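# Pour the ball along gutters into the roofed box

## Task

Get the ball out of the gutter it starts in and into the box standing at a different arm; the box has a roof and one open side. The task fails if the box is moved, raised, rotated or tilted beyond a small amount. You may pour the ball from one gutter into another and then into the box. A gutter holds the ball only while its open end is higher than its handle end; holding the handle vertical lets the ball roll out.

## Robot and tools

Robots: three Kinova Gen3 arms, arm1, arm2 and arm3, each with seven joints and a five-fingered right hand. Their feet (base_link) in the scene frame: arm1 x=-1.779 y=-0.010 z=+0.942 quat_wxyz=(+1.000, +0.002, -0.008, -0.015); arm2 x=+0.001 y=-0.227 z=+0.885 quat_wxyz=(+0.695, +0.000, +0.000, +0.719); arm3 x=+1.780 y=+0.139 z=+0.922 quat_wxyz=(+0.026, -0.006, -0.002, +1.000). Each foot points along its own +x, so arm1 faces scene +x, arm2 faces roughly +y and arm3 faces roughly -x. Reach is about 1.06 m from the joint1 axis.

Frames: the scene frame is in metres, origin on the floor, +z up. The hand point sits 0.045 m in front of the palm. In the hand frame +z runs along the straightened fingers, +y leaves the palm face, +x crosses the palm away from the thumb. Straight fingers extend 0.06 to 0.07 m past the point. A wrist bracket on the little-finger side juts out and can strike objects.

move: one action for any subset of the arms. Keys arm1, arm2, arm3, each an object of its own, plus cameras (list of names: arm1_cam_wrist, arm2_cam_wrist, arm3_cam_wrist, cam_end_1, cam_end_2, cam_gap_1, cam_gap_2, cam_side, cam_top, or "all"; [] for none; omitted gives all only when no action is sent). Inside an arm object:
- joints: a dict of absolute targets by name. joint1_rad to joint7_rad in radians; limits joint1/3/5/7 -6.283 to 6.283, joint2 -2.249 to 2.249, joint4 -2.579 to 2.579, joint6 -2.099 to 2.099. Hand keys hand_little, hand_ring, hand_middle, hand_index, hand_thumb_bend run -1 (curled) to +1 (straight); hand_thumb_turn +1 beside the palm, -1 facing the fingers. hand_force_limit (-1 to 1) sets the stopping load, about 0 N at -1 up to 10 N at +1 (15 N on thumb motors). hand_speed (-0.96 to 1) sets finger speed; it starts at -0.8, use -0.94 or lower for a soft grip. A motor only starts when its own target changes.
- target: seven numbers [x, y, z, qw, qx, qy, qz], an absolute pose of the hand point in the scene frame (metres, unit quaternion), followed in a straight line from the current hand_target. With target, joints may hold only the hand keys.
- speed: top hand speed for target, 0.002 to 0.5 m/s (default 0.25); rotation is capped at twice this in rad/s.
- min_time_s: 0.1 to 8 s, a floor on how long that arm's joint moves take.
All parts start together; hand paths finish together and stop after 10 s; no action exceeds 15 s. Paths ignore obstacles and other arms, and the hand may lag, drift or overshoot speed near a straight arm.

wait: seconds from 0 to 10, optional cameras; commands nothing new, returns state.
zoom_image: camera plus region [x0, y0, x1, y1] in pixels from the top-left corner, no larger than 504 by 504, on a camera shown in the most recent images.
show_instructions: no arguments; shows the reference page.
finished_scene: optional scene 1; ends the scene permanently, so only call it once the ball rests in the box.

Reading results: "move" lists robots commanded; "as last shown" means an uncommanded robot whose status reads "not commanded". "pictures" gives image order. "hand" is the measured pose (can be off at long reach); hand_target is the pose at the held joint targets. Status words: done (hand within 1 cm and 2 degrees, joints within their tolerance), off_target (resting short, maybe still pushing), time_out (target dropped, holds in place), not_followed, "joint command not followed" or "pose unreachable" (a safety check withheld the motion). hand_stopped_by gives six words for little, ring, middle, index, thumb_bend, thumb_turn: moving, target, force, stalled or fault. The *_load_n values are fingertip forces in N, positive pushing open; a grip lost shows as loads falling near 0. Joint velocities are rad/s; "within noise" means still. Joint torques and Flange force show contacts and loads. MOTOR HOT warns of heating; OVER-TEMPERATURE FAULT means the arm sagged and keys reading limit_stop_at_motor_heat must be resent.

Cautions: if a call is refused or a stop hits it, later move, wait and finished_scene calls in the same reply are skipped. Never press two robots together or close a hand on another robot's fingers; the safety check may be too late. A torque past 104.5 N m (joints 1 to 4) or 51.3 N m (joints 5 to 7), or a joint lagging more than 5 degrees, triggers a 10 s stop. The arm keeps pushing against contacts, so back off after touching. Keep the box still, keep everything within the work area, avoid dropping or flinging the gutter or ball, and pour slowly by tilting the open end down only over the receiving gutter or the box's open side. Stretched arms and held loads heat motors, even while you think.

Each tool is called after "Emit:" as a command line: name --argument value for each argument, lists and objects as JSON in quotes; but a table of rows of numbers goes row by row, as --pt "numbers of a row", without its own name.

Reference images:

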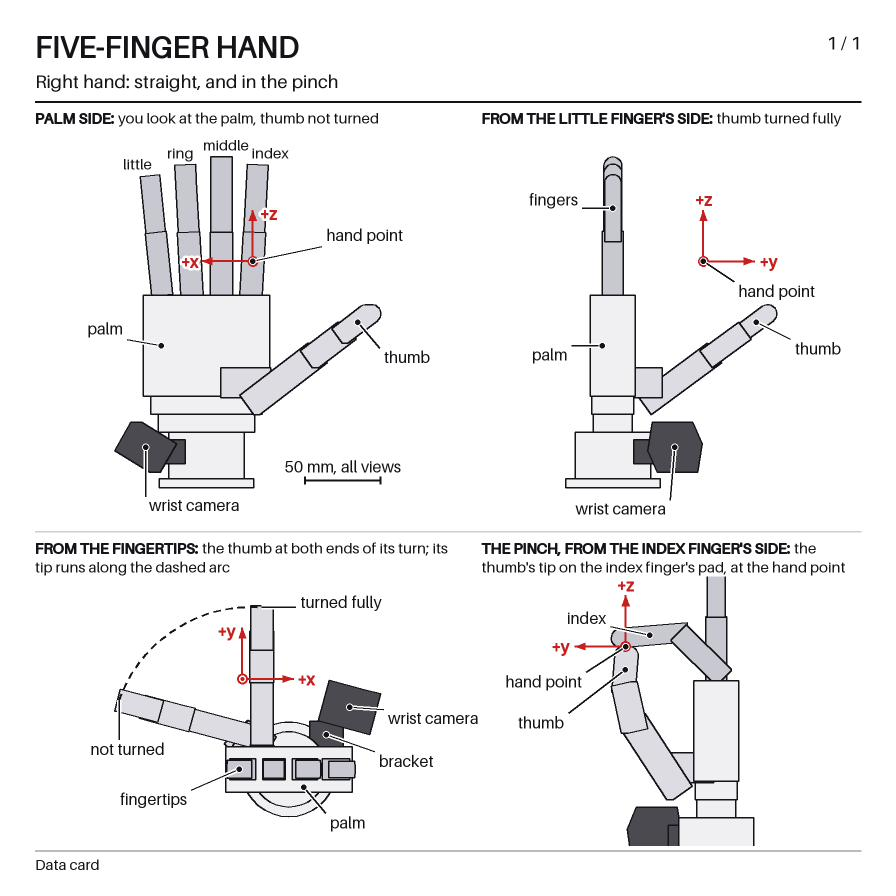

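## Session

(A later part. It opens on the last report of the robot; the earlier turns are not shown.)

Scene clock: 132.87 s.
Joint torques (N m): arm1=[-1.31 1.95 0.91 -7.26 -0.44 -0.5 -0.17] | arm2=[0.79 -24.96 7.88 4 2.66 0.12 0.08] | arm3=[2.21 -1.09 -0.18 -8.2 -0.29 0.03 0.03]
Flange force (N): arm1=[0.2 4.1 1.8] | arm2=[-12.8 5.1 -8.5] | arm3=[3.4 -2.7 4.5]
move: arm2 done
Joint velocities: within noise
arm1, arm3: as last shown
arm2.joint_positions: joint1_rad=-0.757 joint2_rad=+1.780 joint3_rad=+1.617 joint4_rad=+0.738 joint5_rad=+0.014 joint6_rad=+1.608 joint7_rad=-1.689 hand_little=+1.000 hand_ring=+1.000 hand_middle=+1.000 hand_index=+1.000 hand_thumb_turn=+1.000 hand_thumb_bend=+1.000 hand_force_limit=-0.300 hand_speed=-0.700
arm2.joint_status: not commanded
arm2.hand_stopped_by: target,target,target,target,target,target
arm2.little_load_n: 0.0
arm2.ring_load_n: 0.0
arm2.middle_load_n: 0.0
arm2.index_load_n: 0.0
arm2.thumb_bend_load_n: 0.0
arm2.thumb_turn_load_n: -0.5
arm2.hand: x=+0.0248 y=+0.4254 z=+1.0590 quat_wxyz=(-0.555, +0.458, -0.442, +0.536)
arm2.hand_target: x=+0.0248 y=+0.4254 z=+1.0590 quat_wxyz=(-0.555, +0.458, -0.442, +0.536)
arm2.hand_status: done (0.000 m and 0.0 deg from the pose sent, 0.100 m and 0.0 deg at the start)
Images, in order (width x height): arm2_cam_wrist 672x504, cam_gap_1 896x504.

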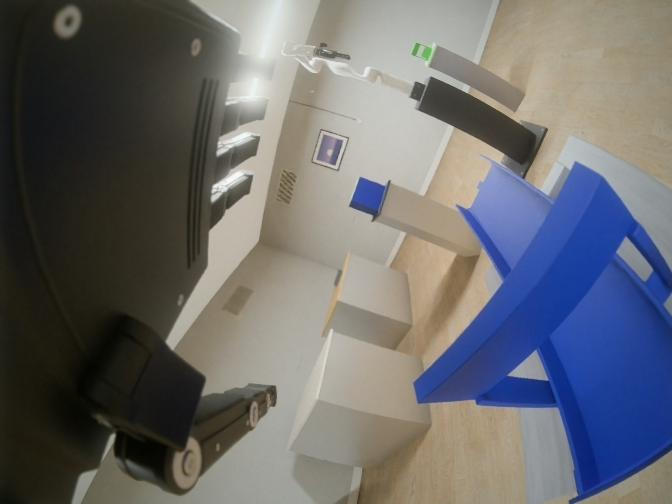

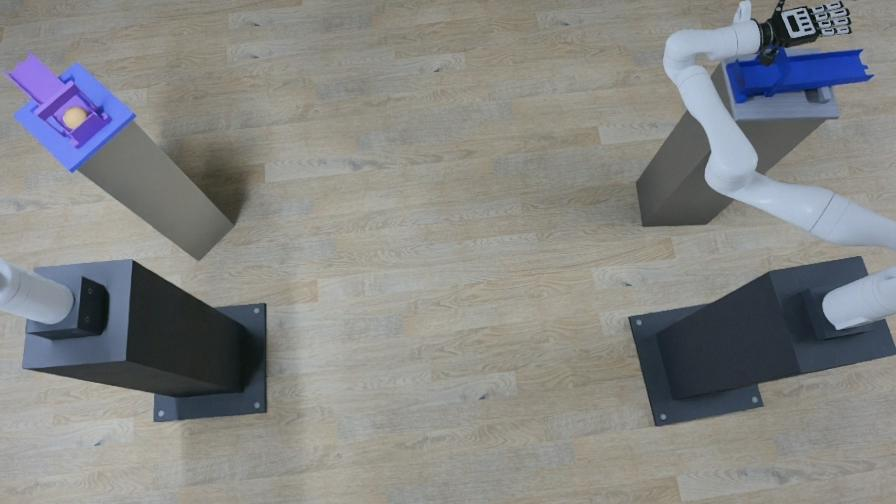

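Emit:
move --arm2 '{"joints": {"joint2_rad": 1.35}, "min_time_s": 1.5}'

Emit:
move --arm2 '{"joints": {"joint1_rad": -0.101, "joint2_rad": 0.879, "joint3_rad": 0.0, "joint4_rad": 0.792, "joint5_rad": 0.253, "joint6_rad": 1.538, "joint7_rad": -1.845}, "min_time_s": 3}' --cameras '["arm2_cam_wrist", "cam_gap_1", "cam_gap_2", "cam_side"]'

Scene clock: 135.97 s.
Joint torques (N m): arm1=[-1.21 1.89 0.8 -7.23 -0.43 -0.45 -0.18] | arm2=[0.93 -24.61 7.85 0.84 2.73 -0.66 0.09] | arm3=[2.22 -1.14 -0.15 -8.19 -0.35 0.09 0.03]
Flange force (N): arm1=[-0.3 3.8 1.8] | arm2=[-13.0 5.3 -8.2] | arm3=[3.3 -2.6 4.6]
move: arm2 done
Joint velocities: within noise
arm1, arm3: as last shown
arm2.joint_positions: joint1_rad=-0.757 joint2_rad=+1.350 joint3_rad=+1.617 joint4_rad=+0.738 joint5_rad=+0.014 joint6_rad=+1.608 joint7_rad=-1.689 hand_little=+1.000 hand_ring=+1.000 hand_middle=+1.000 hand_index=+1.000 hand_thumb_turn=+1.000 hand_thumb_bend=+1.000 hand_force_limit=-0.300 hand_speed=-0.700
arm2.joint_status: all done
arm2.hand_stopped_by: target,target,target,target,target,target
arm2.little_load_n: 0.0
arm2.ring_load_n: 0.0
arm2.middle_load_n: 0.0
arm2.index_load_n: -0.5
arm2.thumb_bend_load_n: 0.0
arm2.thumb_turn_load_n: -0.5
arm2.hand: x=+0.0205 y=+0.4296 z=+1.2531 quat_wxyz=(-0.544, +0.445, -0.596, +0.388)
arm2.hand_target: x=+0.0205 y=+0.4296 z=+1.2531 quat_wxyz=(-0.544, +0.445, -0.596, +0.388)
arm2.hand_status: not commanded
arm3.thumb_bend_load_n: -0.5
pictures: none

Scene clock: 139.37 s.
Joint torques (N m): arm1=[-1.21 1.93 0.89 -7.17 -0.51 -0.47 -0.14] | arm2=[0.9 -24.59 1.88 -6 0.87 -0.11 0.13] | arm3=[2.24 -1.12 -0.18 -8.25 -0.36 0.12 0.02]
Flange force (N): arm1=[-0.1 4.0 1.5] | arm2=[-19.8 5.0 -5.7] | arm3=[3.3 -2.7 4.9]
move: arm2 done
Joint velocities: within noise
arm1, arm3: as last shown
arm2.joint_positions: joint1_rad=-0.101 joint2_rad=+0.879 joint3_rad=+0.000 joint4_rad=+0.792 joint5_rad=+0.253 joint6_rad=+1.538 joint7_rad=-1.845 hand_little=+1.000 hand_ring=+1.000 hand_middle=+1.000 hand_index=+1.000 hand_thumb_turn=+1.000 hand_thumb_bend=+1.000 hand_force_limit=-0.300 hand_speed=-0.700
arm2.joint_status: all done
arm2.hand_stopped_by: target,target,target,target,target,target
arm2.little_load_n: 0.0
arm2.ring_load_n: 0.0
arm2.middle_load_n: 0.0
arm2.index_load_n: 0.0
arm2.thumb_bend_load_n: 0.0
arm2.thumb_turn_load_n: 0.0
arm2.hand: x=-0.0324 y=+0.4352 z=+1.0805 quat_wxyz=(-0.087, +0.657, -0.742, +0.097)
arm2.hand_target: x=-0.0324 y=+0.4352 z=+1.0805 quat_wxyz=(-0.087, +0.657, -0.742, +0.097)
arm2.hand_status: not commanded
arm3.ring_load_n: -0.5
arm3.thumb_bend_load_n: 0.0
Images, in order (width x height): arm2_cam_wrist 672x504, cam_gap_1 896x504, cam_gap_2 896x504, cam_side 896x504.

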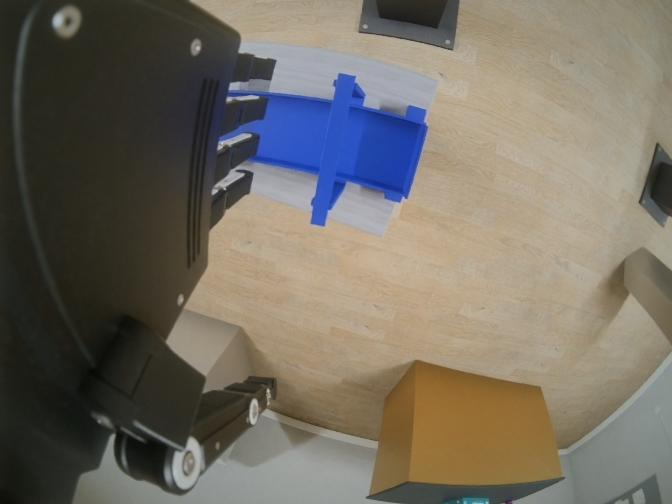

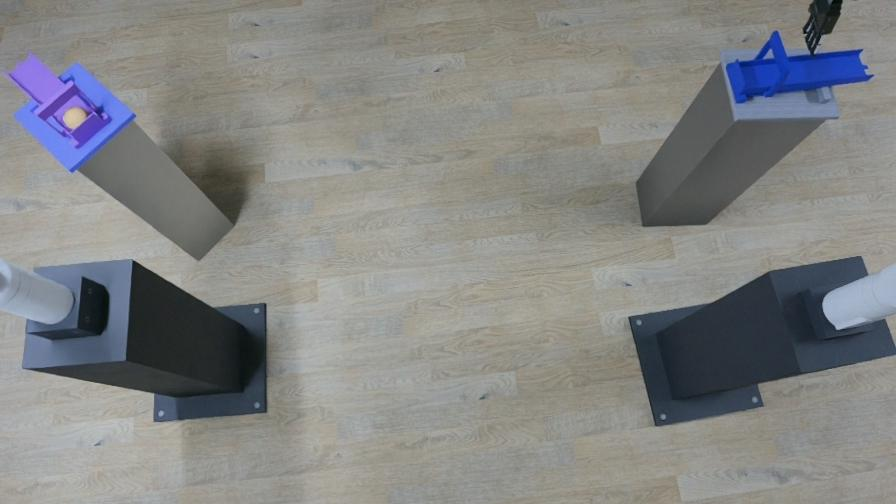

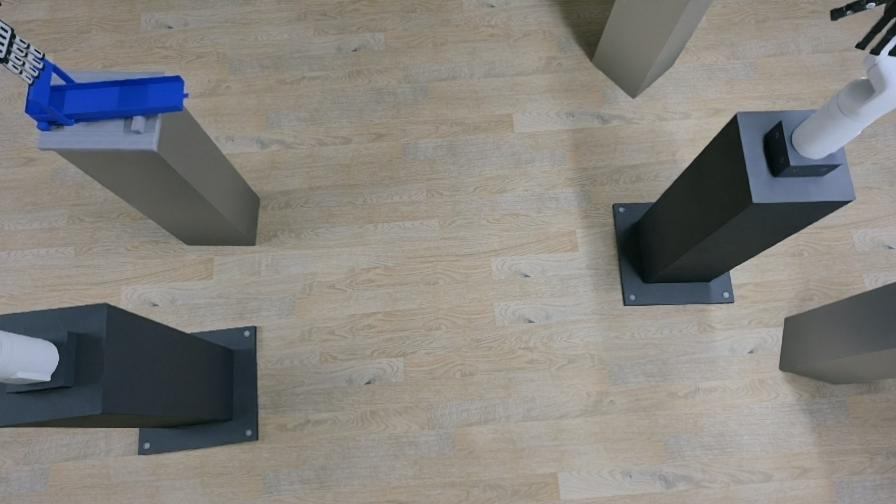

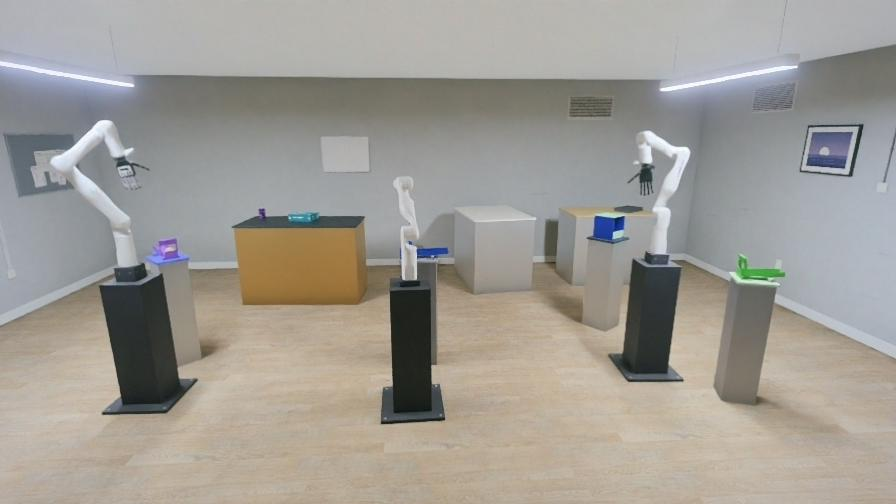

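Emit:
zoom_image --camera "arm2_cam_wrist" --region '[210, 30, 462, 250]'

Emit:
zoom_image --camera "cam_gap_1" --region '[700, 0, 896, 127]'

Emit:
zoom_image --camera "cam_gap_2" --region '[0, 0, 216, 160]'

Scaled by 2.000 from the camera's image (finer frame: 960x720).

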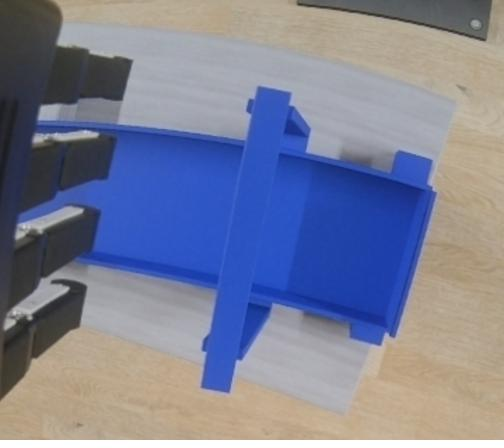

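Scaled by 2.571 from the camera's image (finer frame: 1280x720).

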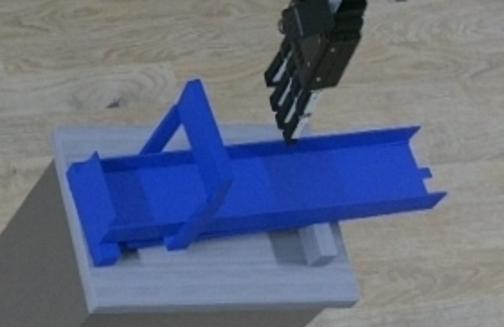

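Scaled by 2.333 from the camera's image (finer frame: 1280x720).

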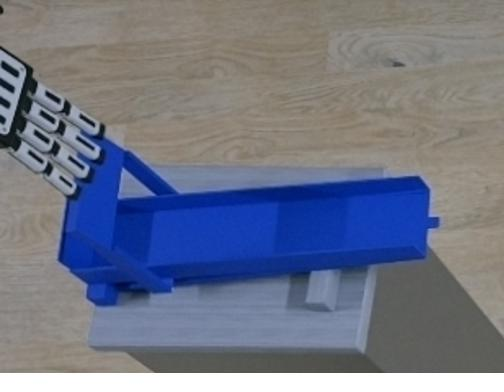

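Emit:
zoom_image --camera "arm2_cam_wrist" --region '[320, 65, 430, 155]'

Emit:
zoom_image --camera "arm2_cam_wrist" --region '[300, 150, 420, 250]'

Scaled by 4.582 from the camera's image (finer frame: 960x720).

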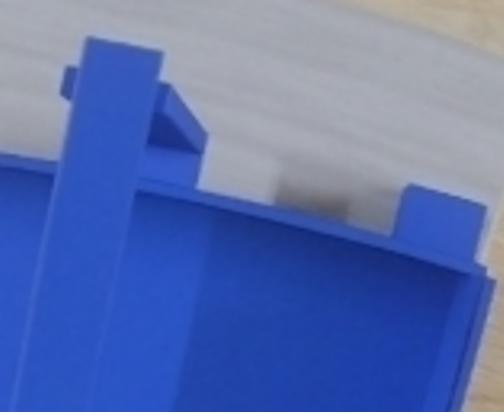

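Scaled by 4.200 from the camera's image (finer frame: 960x720).

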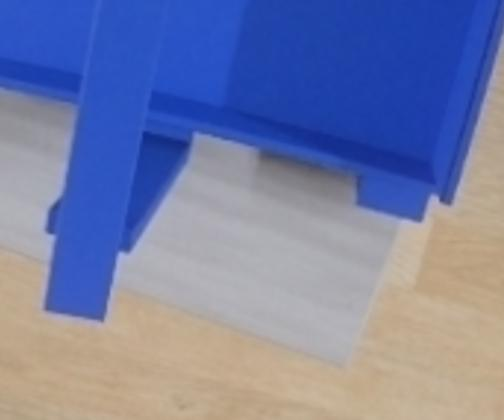

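Emit:
move --arm2 '{"target": [-0.0176, 0.4258, 1.07, 0.2077, -0.659, 0.6896, -0.2174], "speed": 0.15, "joints": {"hand_index": 0.5, "hand_middle": 0.5, "hand_ring": 0.5, "hand_speed": -0.5}}' --cameras '["arm2_cam_wrist", "cam_gap_1", "cam_gap_2"]'

Emit:
zoom_image --camera "arm2_cam_wrist" --region '[210, 0, 510, 250]'

Emit:
zoom_image --camera "cam_gap_1" --region '[700, 0, 896, 127]'

Scene clock: 148.07 s.
Joint torques (N m): arm1=[-1.27 1.99 0.84 -7.23 -0.47 -0.41 -0.14] | arm2=[0.78 -24.63 3.08 -5.6 1.63 0.23 0.12] | arm3=[2.32 -1.17 -0.28 -8.2 -0.25 0.06 0.02]
Flange force (N): arm1=[0.0 3.9 2.0] | arm2=[-18.5 4.5 -6.3] | arm3=[3.1 -2.7 4.5]
move: arm2 done
Joint velocities: within noise
arm1, arm3: as last shown
arm2.joint_positions: joint1_rad=-0.290 joint2_rad=+0.932 joint3_rad=+0.126 joint4_rad=+0.817 joint5_rad=+0.482 joint6_rad=+1.585 joint7_rad=-1.896 hand_little=+1.000 hand_ring=+0.500 hand_middle=+0.500 hand_index=+0.500 hand_thumb_turn=+1.000 hand_thumb_bend=+1.000 hand_force_limit=-0.300 hand_speed=-0.500
arm2.joint_status: all done
arm2.hand_stopped_by: target,target,target,target,target,target
arm2.little_load_n: 0.0
arm2.ring_load_n: 0.0
arm2.middle_load_n: 0.0
arm2.index_load_n: 0.0
arm2.thumb_bend_load_n: 0.0
arm2.thumb_turn_load_n: -0.5
arm2.hand: x=-0.0176 y=+0.4258 z=+1.0700 quat_wxyz=(-0.208, +0.659, -0.690, +0.217)
arm2.hand_target: x=-0.0176 y=+0.4258 z=+1.0700 quat_wxyz=(-0.208, +0.659, -0.690, +0.217)
arm2.hand_status: done (0.000 m and 0.0 deg from the pose sent, 0.020 m and 20.5 deg at the start)
arm3.ring_load_n: 0.0
Images, in order (width x height): arm2_cam_wrist 672x504, cam_gap_1 896x504, cam_gap_2 896x504.

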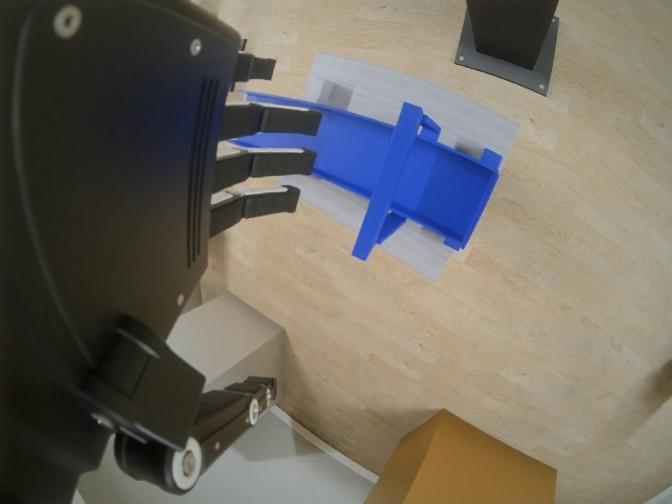

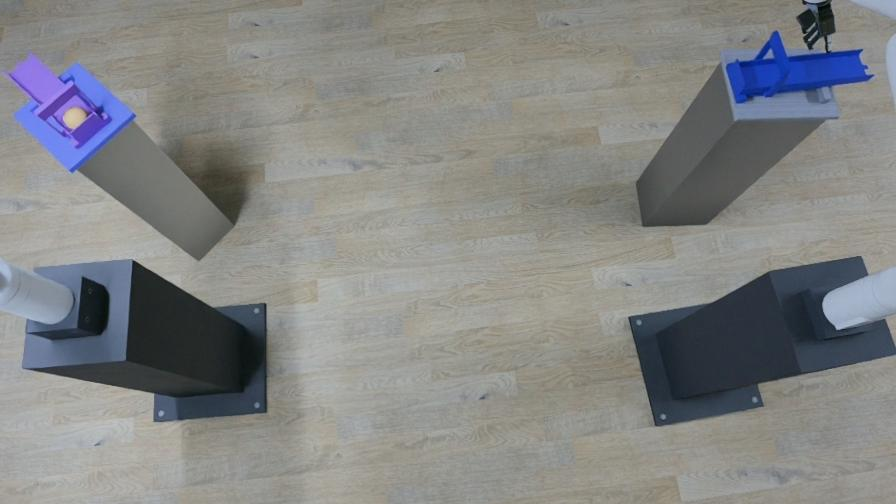

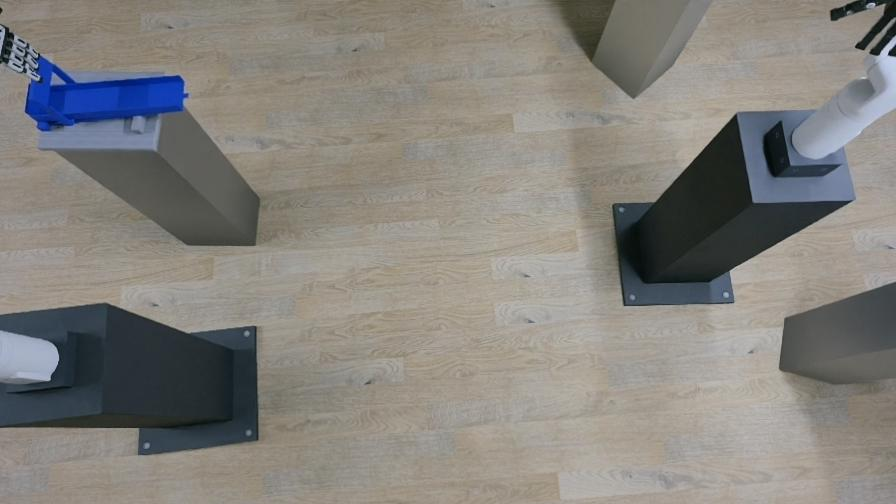

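Scaled by 1.680 from the camera's image (finer frame: 960x720).

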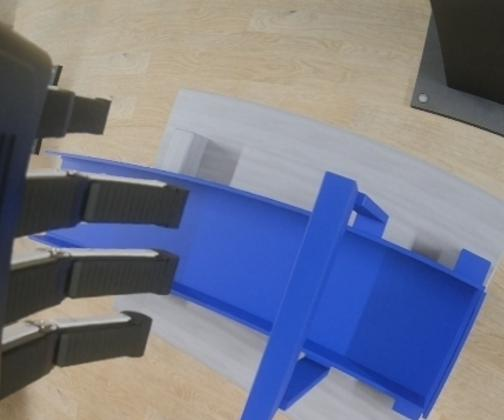

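Scaled by 2.571 from the camera's image (finer frame: 1280x720).

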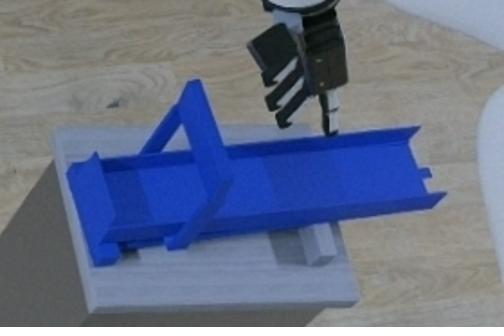

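Emit:
move --arm2 '{"target": [-0.012, 0.4252, 0.976, 0.2077, -0.659, 0.6896, -0.2174], "speed": 0.08}' --cameras '["arm2_cam_wrist", "cam_gap_1", "cam_gap_2"]'

Emit:
zoom_image --camera "arm2_cam_wrist" --region '[210, 0, 510, 250]'

Emit:
zoom_image --camera "cam_gap_1" --region '[700, 0, 896, 127]'

Scene clock: 150.83 s.
Joint torques (N m): arm1=[-1.19 1.9 0.81 -7.23 -0.47 -0.46 -0.18] | arm2=[0.81 -24.99 3.17 -5 1.49 0.39 0.06] | arm3=[2.21 -1.1 -0.37 -8.16 -0.29 0.07 0.01]
Flange force (N): arm1=[-0.3 3.7 1.8] | arm2=[-16.8 5.8 -3.3] | arm3=[3.0 -3.1 4.4]
move: arm2 done
Joint velocities: within noise
arm1, arm3: as last shown
arm1.index_load_n: 0.5
arm2.joint_positions: joint1_rad=-0.285 joint2_rad=+1.007 joint3_rad=+0.121 joint4_rad=+0.967 joint5_rad=+0.489 joint6_rad=+1.387 joint7_rad=-2.007 hand_little=+1.000 hand_ring=+0.500 hand_middle=+0.500 hand_index=+0.500 hand_thumb_turn=+1.000 hand_thumb_bend=+1.000 hand_force_limit=-0.300 hand_speed=-0.500
arm2.joint_status: not commanded
arm2.hand_stopped_by: target,target,target,target,target,target
arm2.little_load_n: 0.0
arm2.ring_load_n: 0.0
arm2.middle_load_n: 0.0
arm2.index_load_n: 0.0
arm2.thumb_bend_load_n: 0.0
arm2.thumb_turn_load_n: 0.0
arm2.hand: x=-0.0120 y=+0.4252 z=+0.9760 quat_wxyz=(-0.208, +0.659, -0.690, +0.217)
arm2.hand_target: x=-0.0120 y=+0.4252 z=+0.9760 quat_wxyz=(-0.208, +0.659, -0.690, +0.217)
arm2.hand_status: done (0.000 m and 0.0 deg from the pose sent, 0.094 m and 0.0 deg at the start)
arm3.thumb_bend_load_n: -0.5
Images, in order (width x height): arm2_cam_wrist 672x504, cam_gap_1 896x504, cam_gap_2 896x504.

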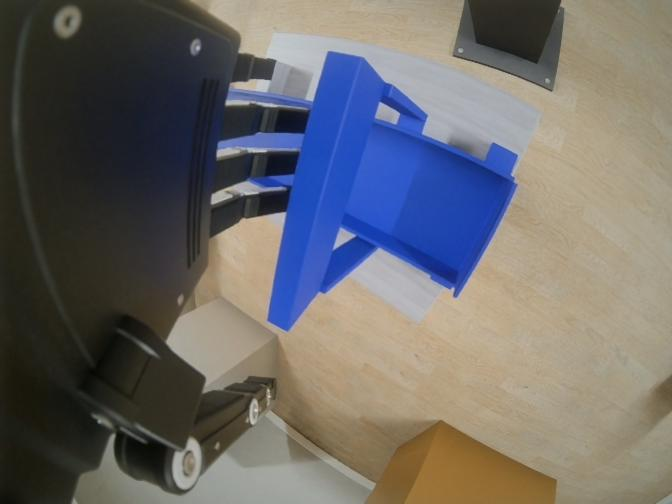

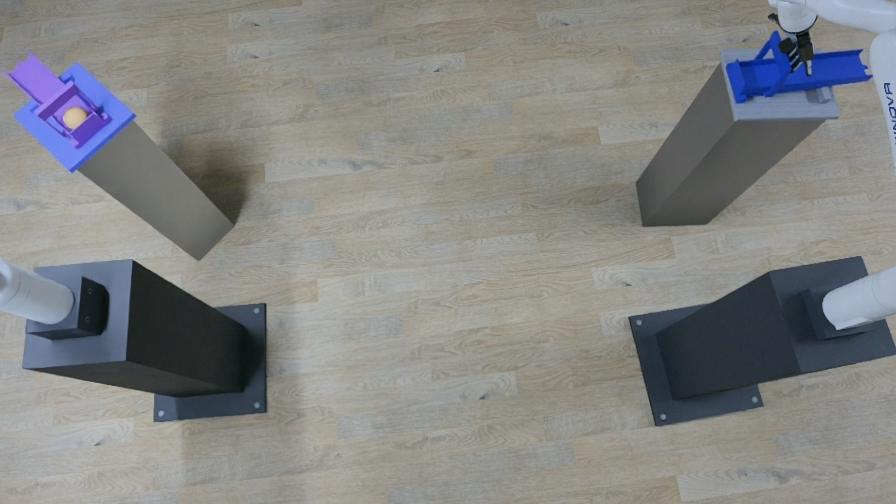

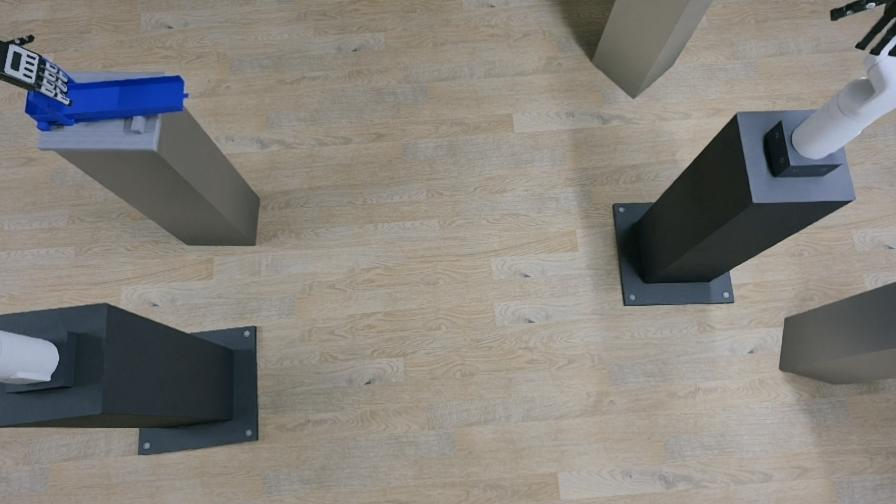

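Scaled by 1.680 from the camera's image (finer frame: 960x720).

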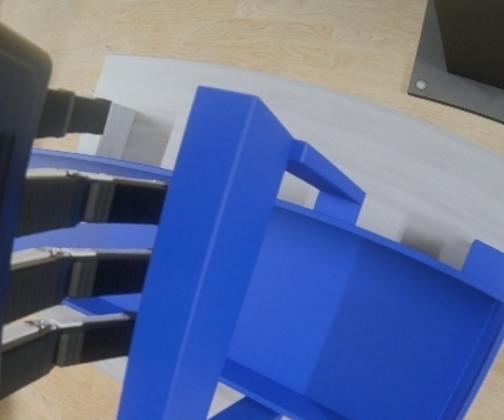

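Scaled by 2.571 from the camera's image (finer frame: 1280x720).

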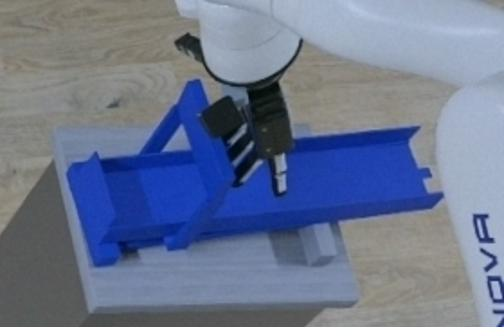

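Emit:
move --arm2 '{"target": [-0.0096, 0.425, 0.9475, 0.2077, -0.659, 0.6896, -0.2174], "speed": 0.05}' --cameras '["arm2_cam_wrist", "cam_gap_1", "cam_gap_2"]'

Emit:
zoom_image --camera "arm2_cam_wrist" --region '[190, 0, 490, 250]'

Emit:
zoom_image --camera "cam_gap_2" --region '[0, 20, 216, 160]'

Scene clock: 152.13 s.
Joint torques (N m): arm1=[-1.14 1.99 0.78 -7.17 -0.45 -0.47 -0.14] | arm2=[0.96 -25.16 3.15 -4.76 1.55 0.45 0.06] | arm3=[2.23 -1.05 -0.17 -8.14 -0.3 0.07 0.06]
Flange force (N): arm1=[-0.2 3.6 1.5] | arm2=[-16.5 6.4 -2.6] | arm3=[3.5 -2.5 4.4]
move: arm2 done
Joint velocities: within noise
arm1, arm3: as last shown
arm1.little_load_n: -0.5
arm1.index_load_n: 0.0
arm2.joint_positions: joint1_rad=-0.283 joint2_rad=+1.039 joint3_rad=+0.121 joint4_rad=+0.995 joint5_rad=+0.492 joint6_rad=+1.334 joint7_rad=-2.035 hand_little=+1.000 hand_ring=+0.500 hand_middle=+0.500 hand_index=+0.500 hand_thumb_turn=+1.000 hand_thumb_bend=+1.000 hand_force_limit=-0.300 hand_speed=-0.500
arm2.joint_status: not commanded
arm2.hand_stopped_by: target,target,target,target,target,target
arm2.little_load_n: 0.0
arm2.ring_load_n: 0.0
arm2.middle_load_n: 0.0
arm2.index_load_n: 0.0
arm2.thumb_bend_load_n: 0.0
arm2.thumb_turn_load_n: 0.0
arm2.hand: x=-0.0096 y=+0.4250 z=+0.9475 quat_wxyz=(-0.208, +0.659, -0.690, +0.217)
arm2.hand_target: x=-0.0096 y=+0.4250 z=+0.9475 quat_wxyz=(-0.208, +0.659, -0.690, +0.217)
arm2.hand_status: done (0.000 m and 0.0 deg from the pose sent, 0.029 m and 0.0 deg at the start)
arm3.thumb_bend_load_n: 0.0
Images, in order (width x height): arm2_cam_wrist 672x504, cam_gap_1 896x504, cam_gap_2 896x504.

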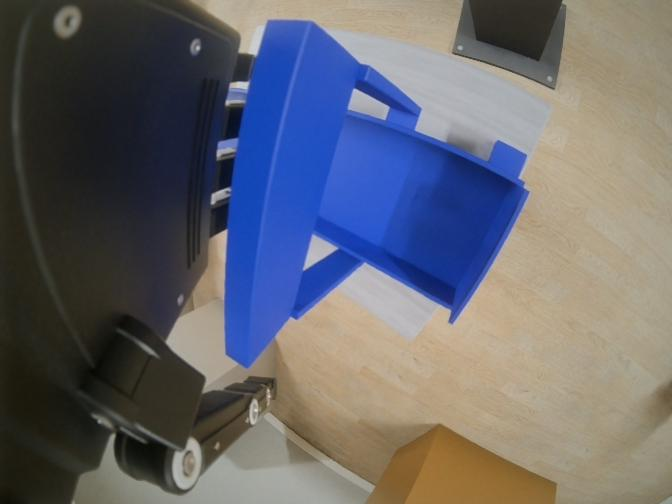

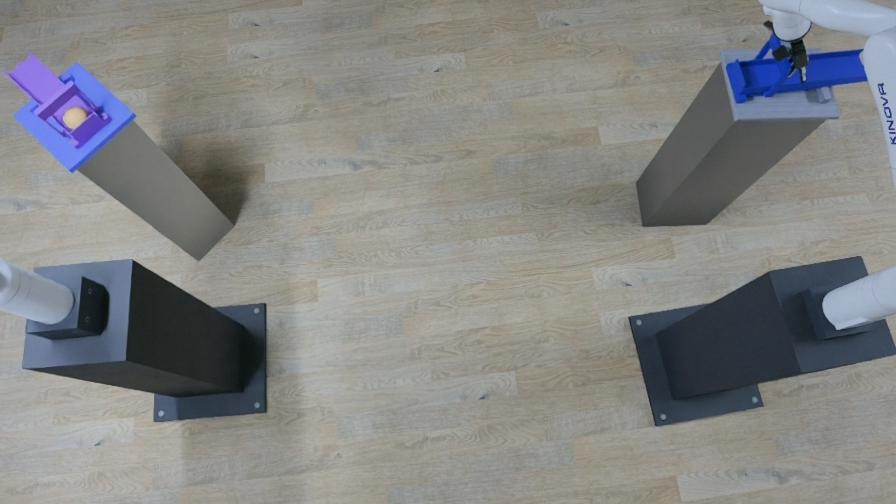

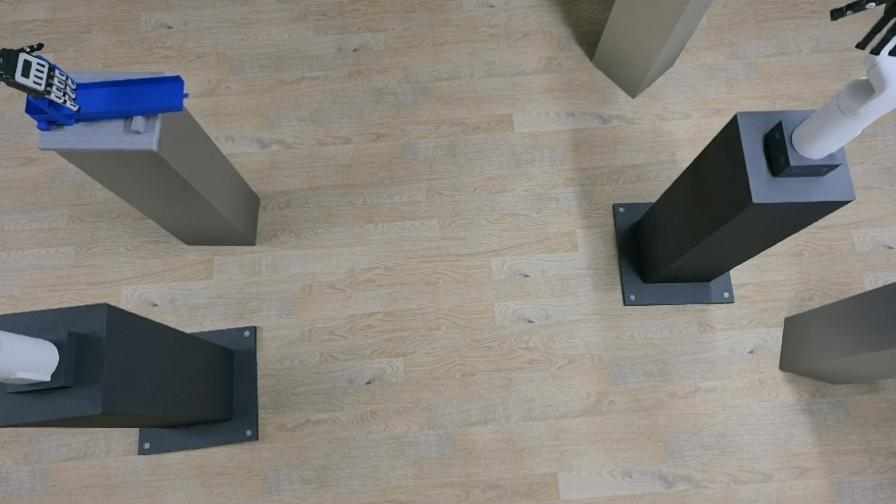

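Scaled by 1.680 from the camera's image (finer frame: 960x720).

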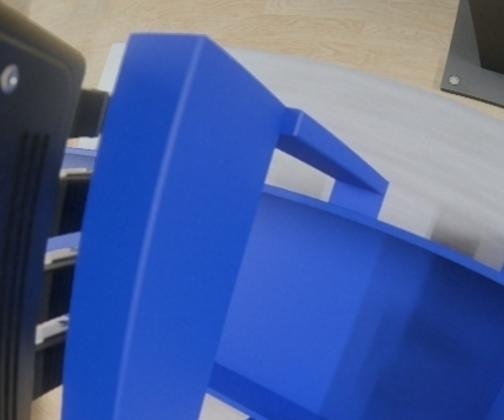

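Scaled by 2.333 from the camera's image (finer frame: 1280x720).

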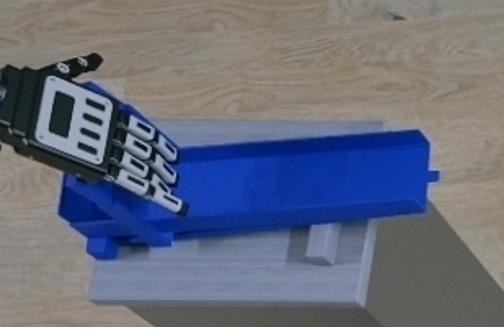

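Emit:
move --arm2 '{"joints": {"hand_index": -0.5, "hand_middle": -0.5, "hand_ring": -0.5, "hand_force_limit": -0.6, "hand_speed": -0.8}}' --cameras '["arm2_cam_wrist", "cam_gap_2"]'

Emit:
zoom_image --camera "arm2_cam_wrist" --region '[190, 0, 490, 350]'

Scene clock: 154.67 s.
Joint torques (N m): arm1=[-1.17 1.95 0.94 -7.15 -0.42 -0.49 -0.14] | arm2=[0.91 -26.29 3.46 -5.22 1.7 0.58 0.11] | arm3=[2.32 -1.11 -0.26 -8.19 -0.3 0.06 0.04]
Flange force (N): arm1=[0.1 4.2 1.4] | arm2=[-16.4 7.4 -0.9] | arm3=[3.3 -2.8 4.6]
move: arm2 done
Joint velocities: within noise
arm1, arm3: as last shown
arm1.little_load_n: 0.0
arm2.joint_positions: joint1_rad=-0.283 joint2_rad=+1.039 joint3_rad=+0.121 joint4_rad=+0.995 joint5_rad=+0.492 joint6_rad=+1.334 joint7_rad=-2.035 hand_little=+1.000 hand_ring=-0.500 hand_middle=-0.500 hand_index=-0.500 hand_thumb_turn=+1.000 hand_thumb_bend=+1.000 hand_force_limit=-0.600 hand_speed=-0.800
arm2.joint_status: all done
arm2.hand_stopped_by: target,target,target,target,target,target
arm2.little_load_n: 0.0
arm2.ring_load_n: 1.0
arm2.middle_load_n: 0.0
arm2.index_load_n: 0.5
arm2.thumb_bend_load_n: 0.0
arm2.thumb_turn_load_n: 0.0
arm2.hand: x=-0.0096 y=+0.4250 z=+0.9475 quat_wxyz=(-0.208, +0.659, -0.690, +0.217)
arm2.hand_target: x=-0.0096 y=+0.4250 z=+0.9475 quat_wxyz=(-0.208, +0.659, -0.690, +0.217)
arm2.hand_status: not commanded
arm3.thumb_bend_load_n: -0.5
Images, in order (width x height): arm2_cam_wrist 672x504, cam_gap_2 896x504.

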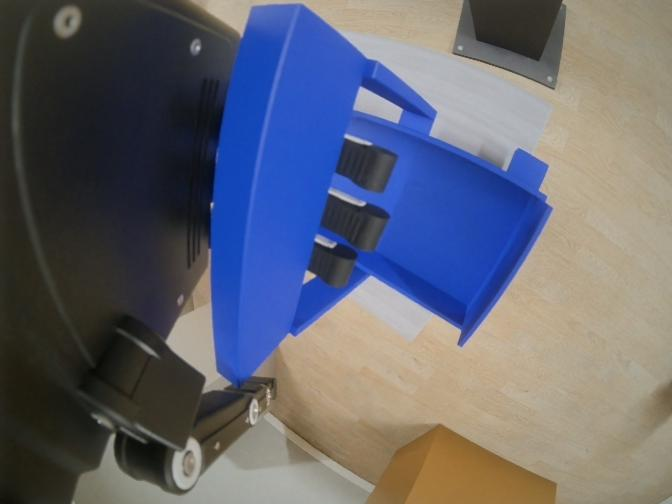

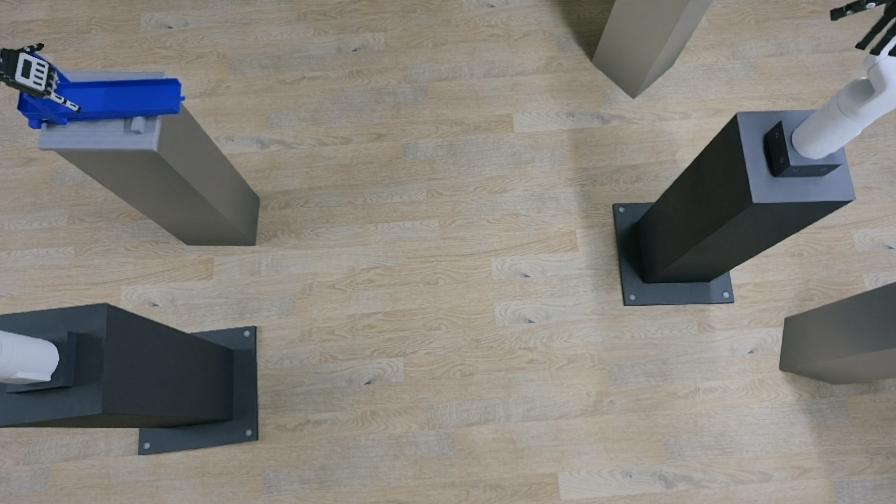

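Scaled by 1.440 from the camera's image (finer frame: 960x720).

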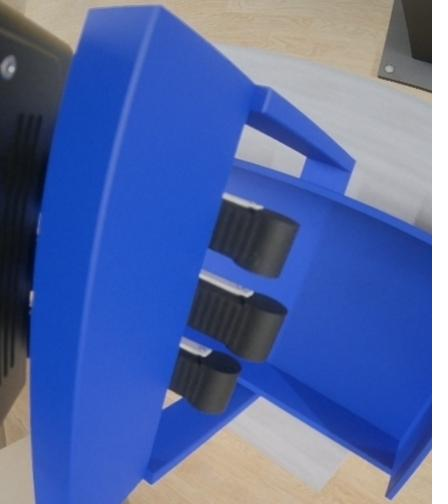

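Emit:
move --arm2 '{"joints": {"hand_index": -0.95, "hand_middle": -0.95, "hand_ring": -0.95, "hand_force_limit": -0.4, "hand_speed": -0.88}}' --cameras '["arm2_cam_wrist", "cam_gap_2", "cam_gap_1"]'

Emit:
zoom_image --camera "arm2_cam_wrist" --region '[190, 0, 490, 350]'

Emit:
zoom_image --camera "cam_gap_1" --region '[700, 0, 896, 127]'

Scene clock: 156.43 s.
Joint torques (N m): arm1=[-1.32 1.87 0.83 -7.23 -0.46 -0.47 -0.19] | arm2=[0.86 -26.21 3.51 -5.21 1.7 0.57 0.11] | arm3=[2.24 -1.15 -0.25 -8.16 -0.28 0.09 -0.04]
Flange force (N): arm1=[-0.2 3.9 1.7] | arm2=[-16.3 7.3 -0.9] | arm3=[3.0 -2.9 4.5]
move: arm2 off_target
Joint velocities: within noise
arm1.joint_positions: joint1_rad=-0.792 joint2_rad=-0.540 joint3_rad=-0.032 joint4_rad=+1.407 joint5_rad=-0.094 joint6_rad=+2.048 joint7_rad=-2.228 hand_little=+1.000 hand_ring=+1.000 hand_middle=+1.000 hand_index=+1.000 hand_thumb_turn=+1.000 hand_thumb_bend=+1.000 hand_force_limit=+0.000 hand_speed=-0.800
arm1.joint_status: not commanded
arm1.hand_stopped_by: target,target,target,target,target,target
arm1.little_load_n: 0.0
arm1.ring_load_n: 0.0
arm1.middle_load_n: 0.0
arm1.index_load_n: 0.0
arm1.thumb_bend_load_n: 0.0
arm1.thumb_turn_load_n: 0.0
arm1.hand: x=-1.7078 y=+0.1234 z=+1.4948 quat_wxyz=(-0.072, +0.093, -0.988, -0.098)
arm1.hand_target: x=-1.7078 y=+0.1234 z=+1.4948 quat_wxyz=(-0.072, +0.093, -0.988, -0.098)
arm1.hand_status: not commanded
arm2.joint_positions: joint1_rad=-0.283 joint2_rad=+1.039 joint3_rad=+0.121 joint4_rad=+0.995 joint5_rad=+0.492 joint6_rad=+1.334 joint7_rad=-2.035 hand_little=+1.000 hand_ring=-0.811 hand_middle=-0.621 hand_index=-0.599 hand_thumb_turn=+1.000 hand_thumb_bend=+1.000 hand_force_limit=-0.400 hand_speed=-0.880
arm2.joint_status: hand_ring off_target (ended at -0.811, target -0.950); hand_middle off_target (ended at -0.621, target -0.950); hand_index off_target (ended at -0.599, target -0.950); the others done
arm2.hand_stopped_by: target,force,force,force,target,target
arm2.little_load_n: 0.0
arm2.ring_load_n: 1.5
arm2.middle_load_n: 0.0
arm2.index_load_n: 0.0
arm2.thumb_bend_load_n: 0.0
arm2.thumb_turn_load_n: -0.5
arm2.hand: x=-0.0096 y=+0.4250 z=+0.9475 quat_wxyz=(-0.208, +0.659, -0.690, +0.217)
arm2.hand_target: x=-0.0096 y=+0.4250 z=+0.9475 quat_wxyz=(-0.208, +0.659, -0.690, +0.217)
arm2.hand_status: not commanded
arm3.joint_positions: joint1_rad=-0.183 joint2_rad=-0.256 joint3_rad=-0.047 joint4_rad=+1.438 joint5_rad=-0.129 joint6_rad=+2.035 joint7_rad=-2.297 hand_little=+1.000 hand_ring=+1.000 hand_middle=+1.000 hand_index=+1.000 hand_thumb_turn=+1.000 hand_thumb_bend=+1.000 hand_force_limit=+0.000 hand_speed=-0.800
arm3.joint_status: not commanded
arm3.hand_stopped_by: target,target,target,target,target,target
arm3.little_load_n: 0.0
arm3.ring_load_n: 0.0
arm3.middle_load_n: 0.0
arm3.index_load_n: 0.0
arm3.thumb_bend_load_n: 0.0
arm3.thumb_turn_load_n: 0.0
arm3.hand: x=+1.5652 y=+0.0565 z=+1.4091 quat_wxyz=(+0.027, +0.967, -0.246, +0.062)
arm3.hand_target: x=+1.5652 y=+0.0565 z=+1.4091 quat_wxyz=(+0.027, +0.967, -0.246, +0.062)
arm3.hand_status: not commanded
pictures: arm2_cam_wrist, cam_gap_1, cam_gap_2
Images, in order (width x height): arm2_cam_wrist 672x504, cam_gap_1 896x504, cam_gap_2 896x504.

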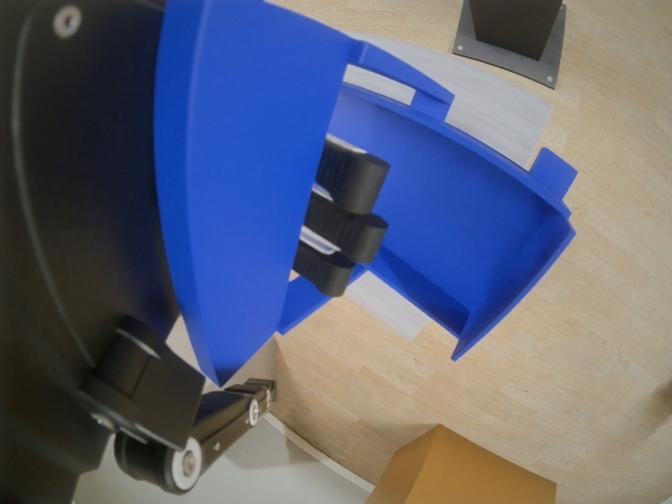

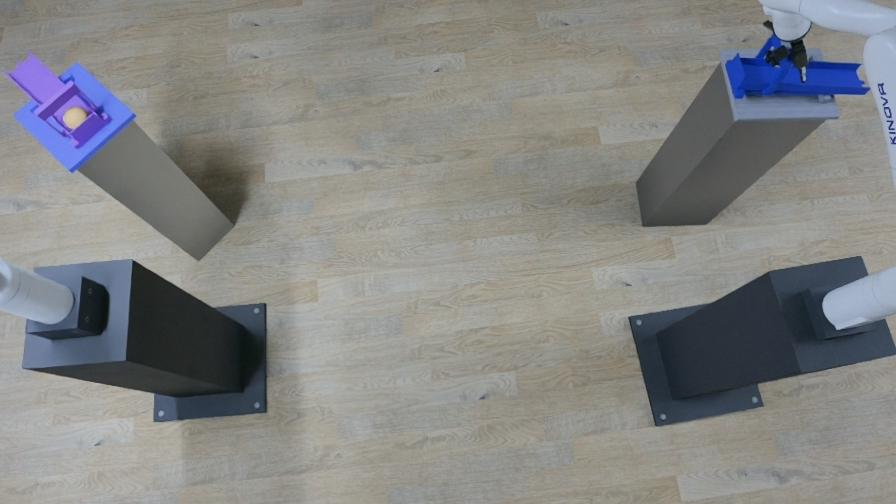

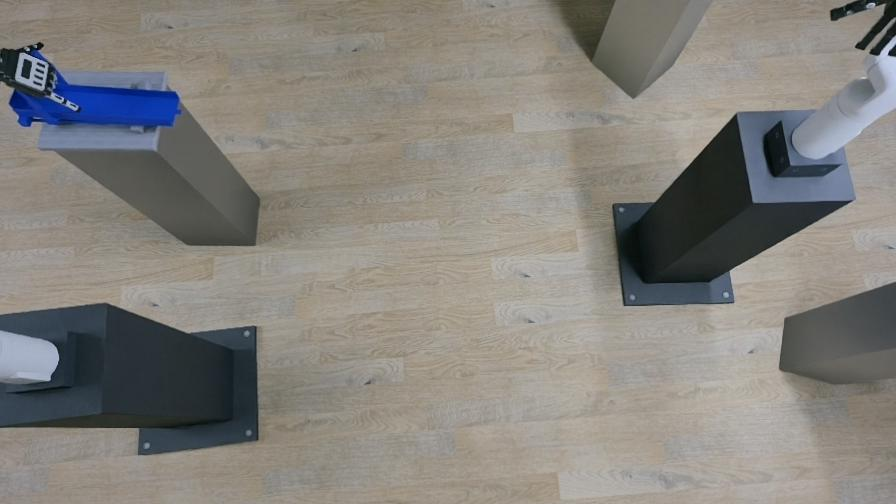

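Scaled by 1.440 from the camera's image (finer frame: 960x720).

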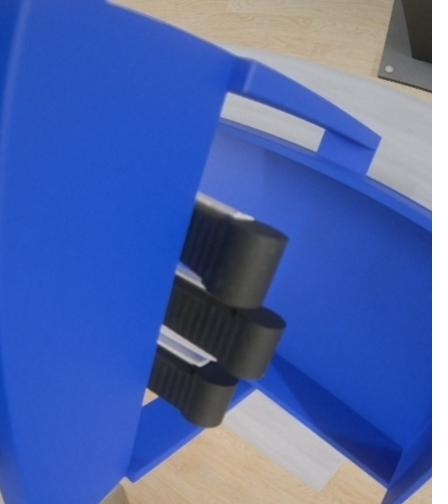

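Scaled by 2.571 from the camera's image (finer frame: 1280x720).

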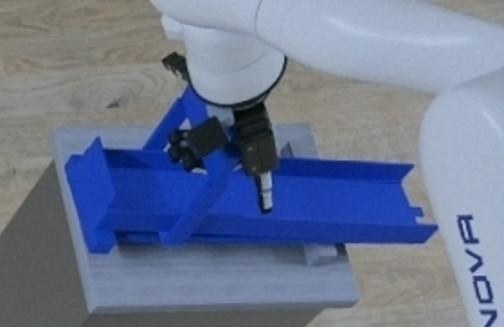

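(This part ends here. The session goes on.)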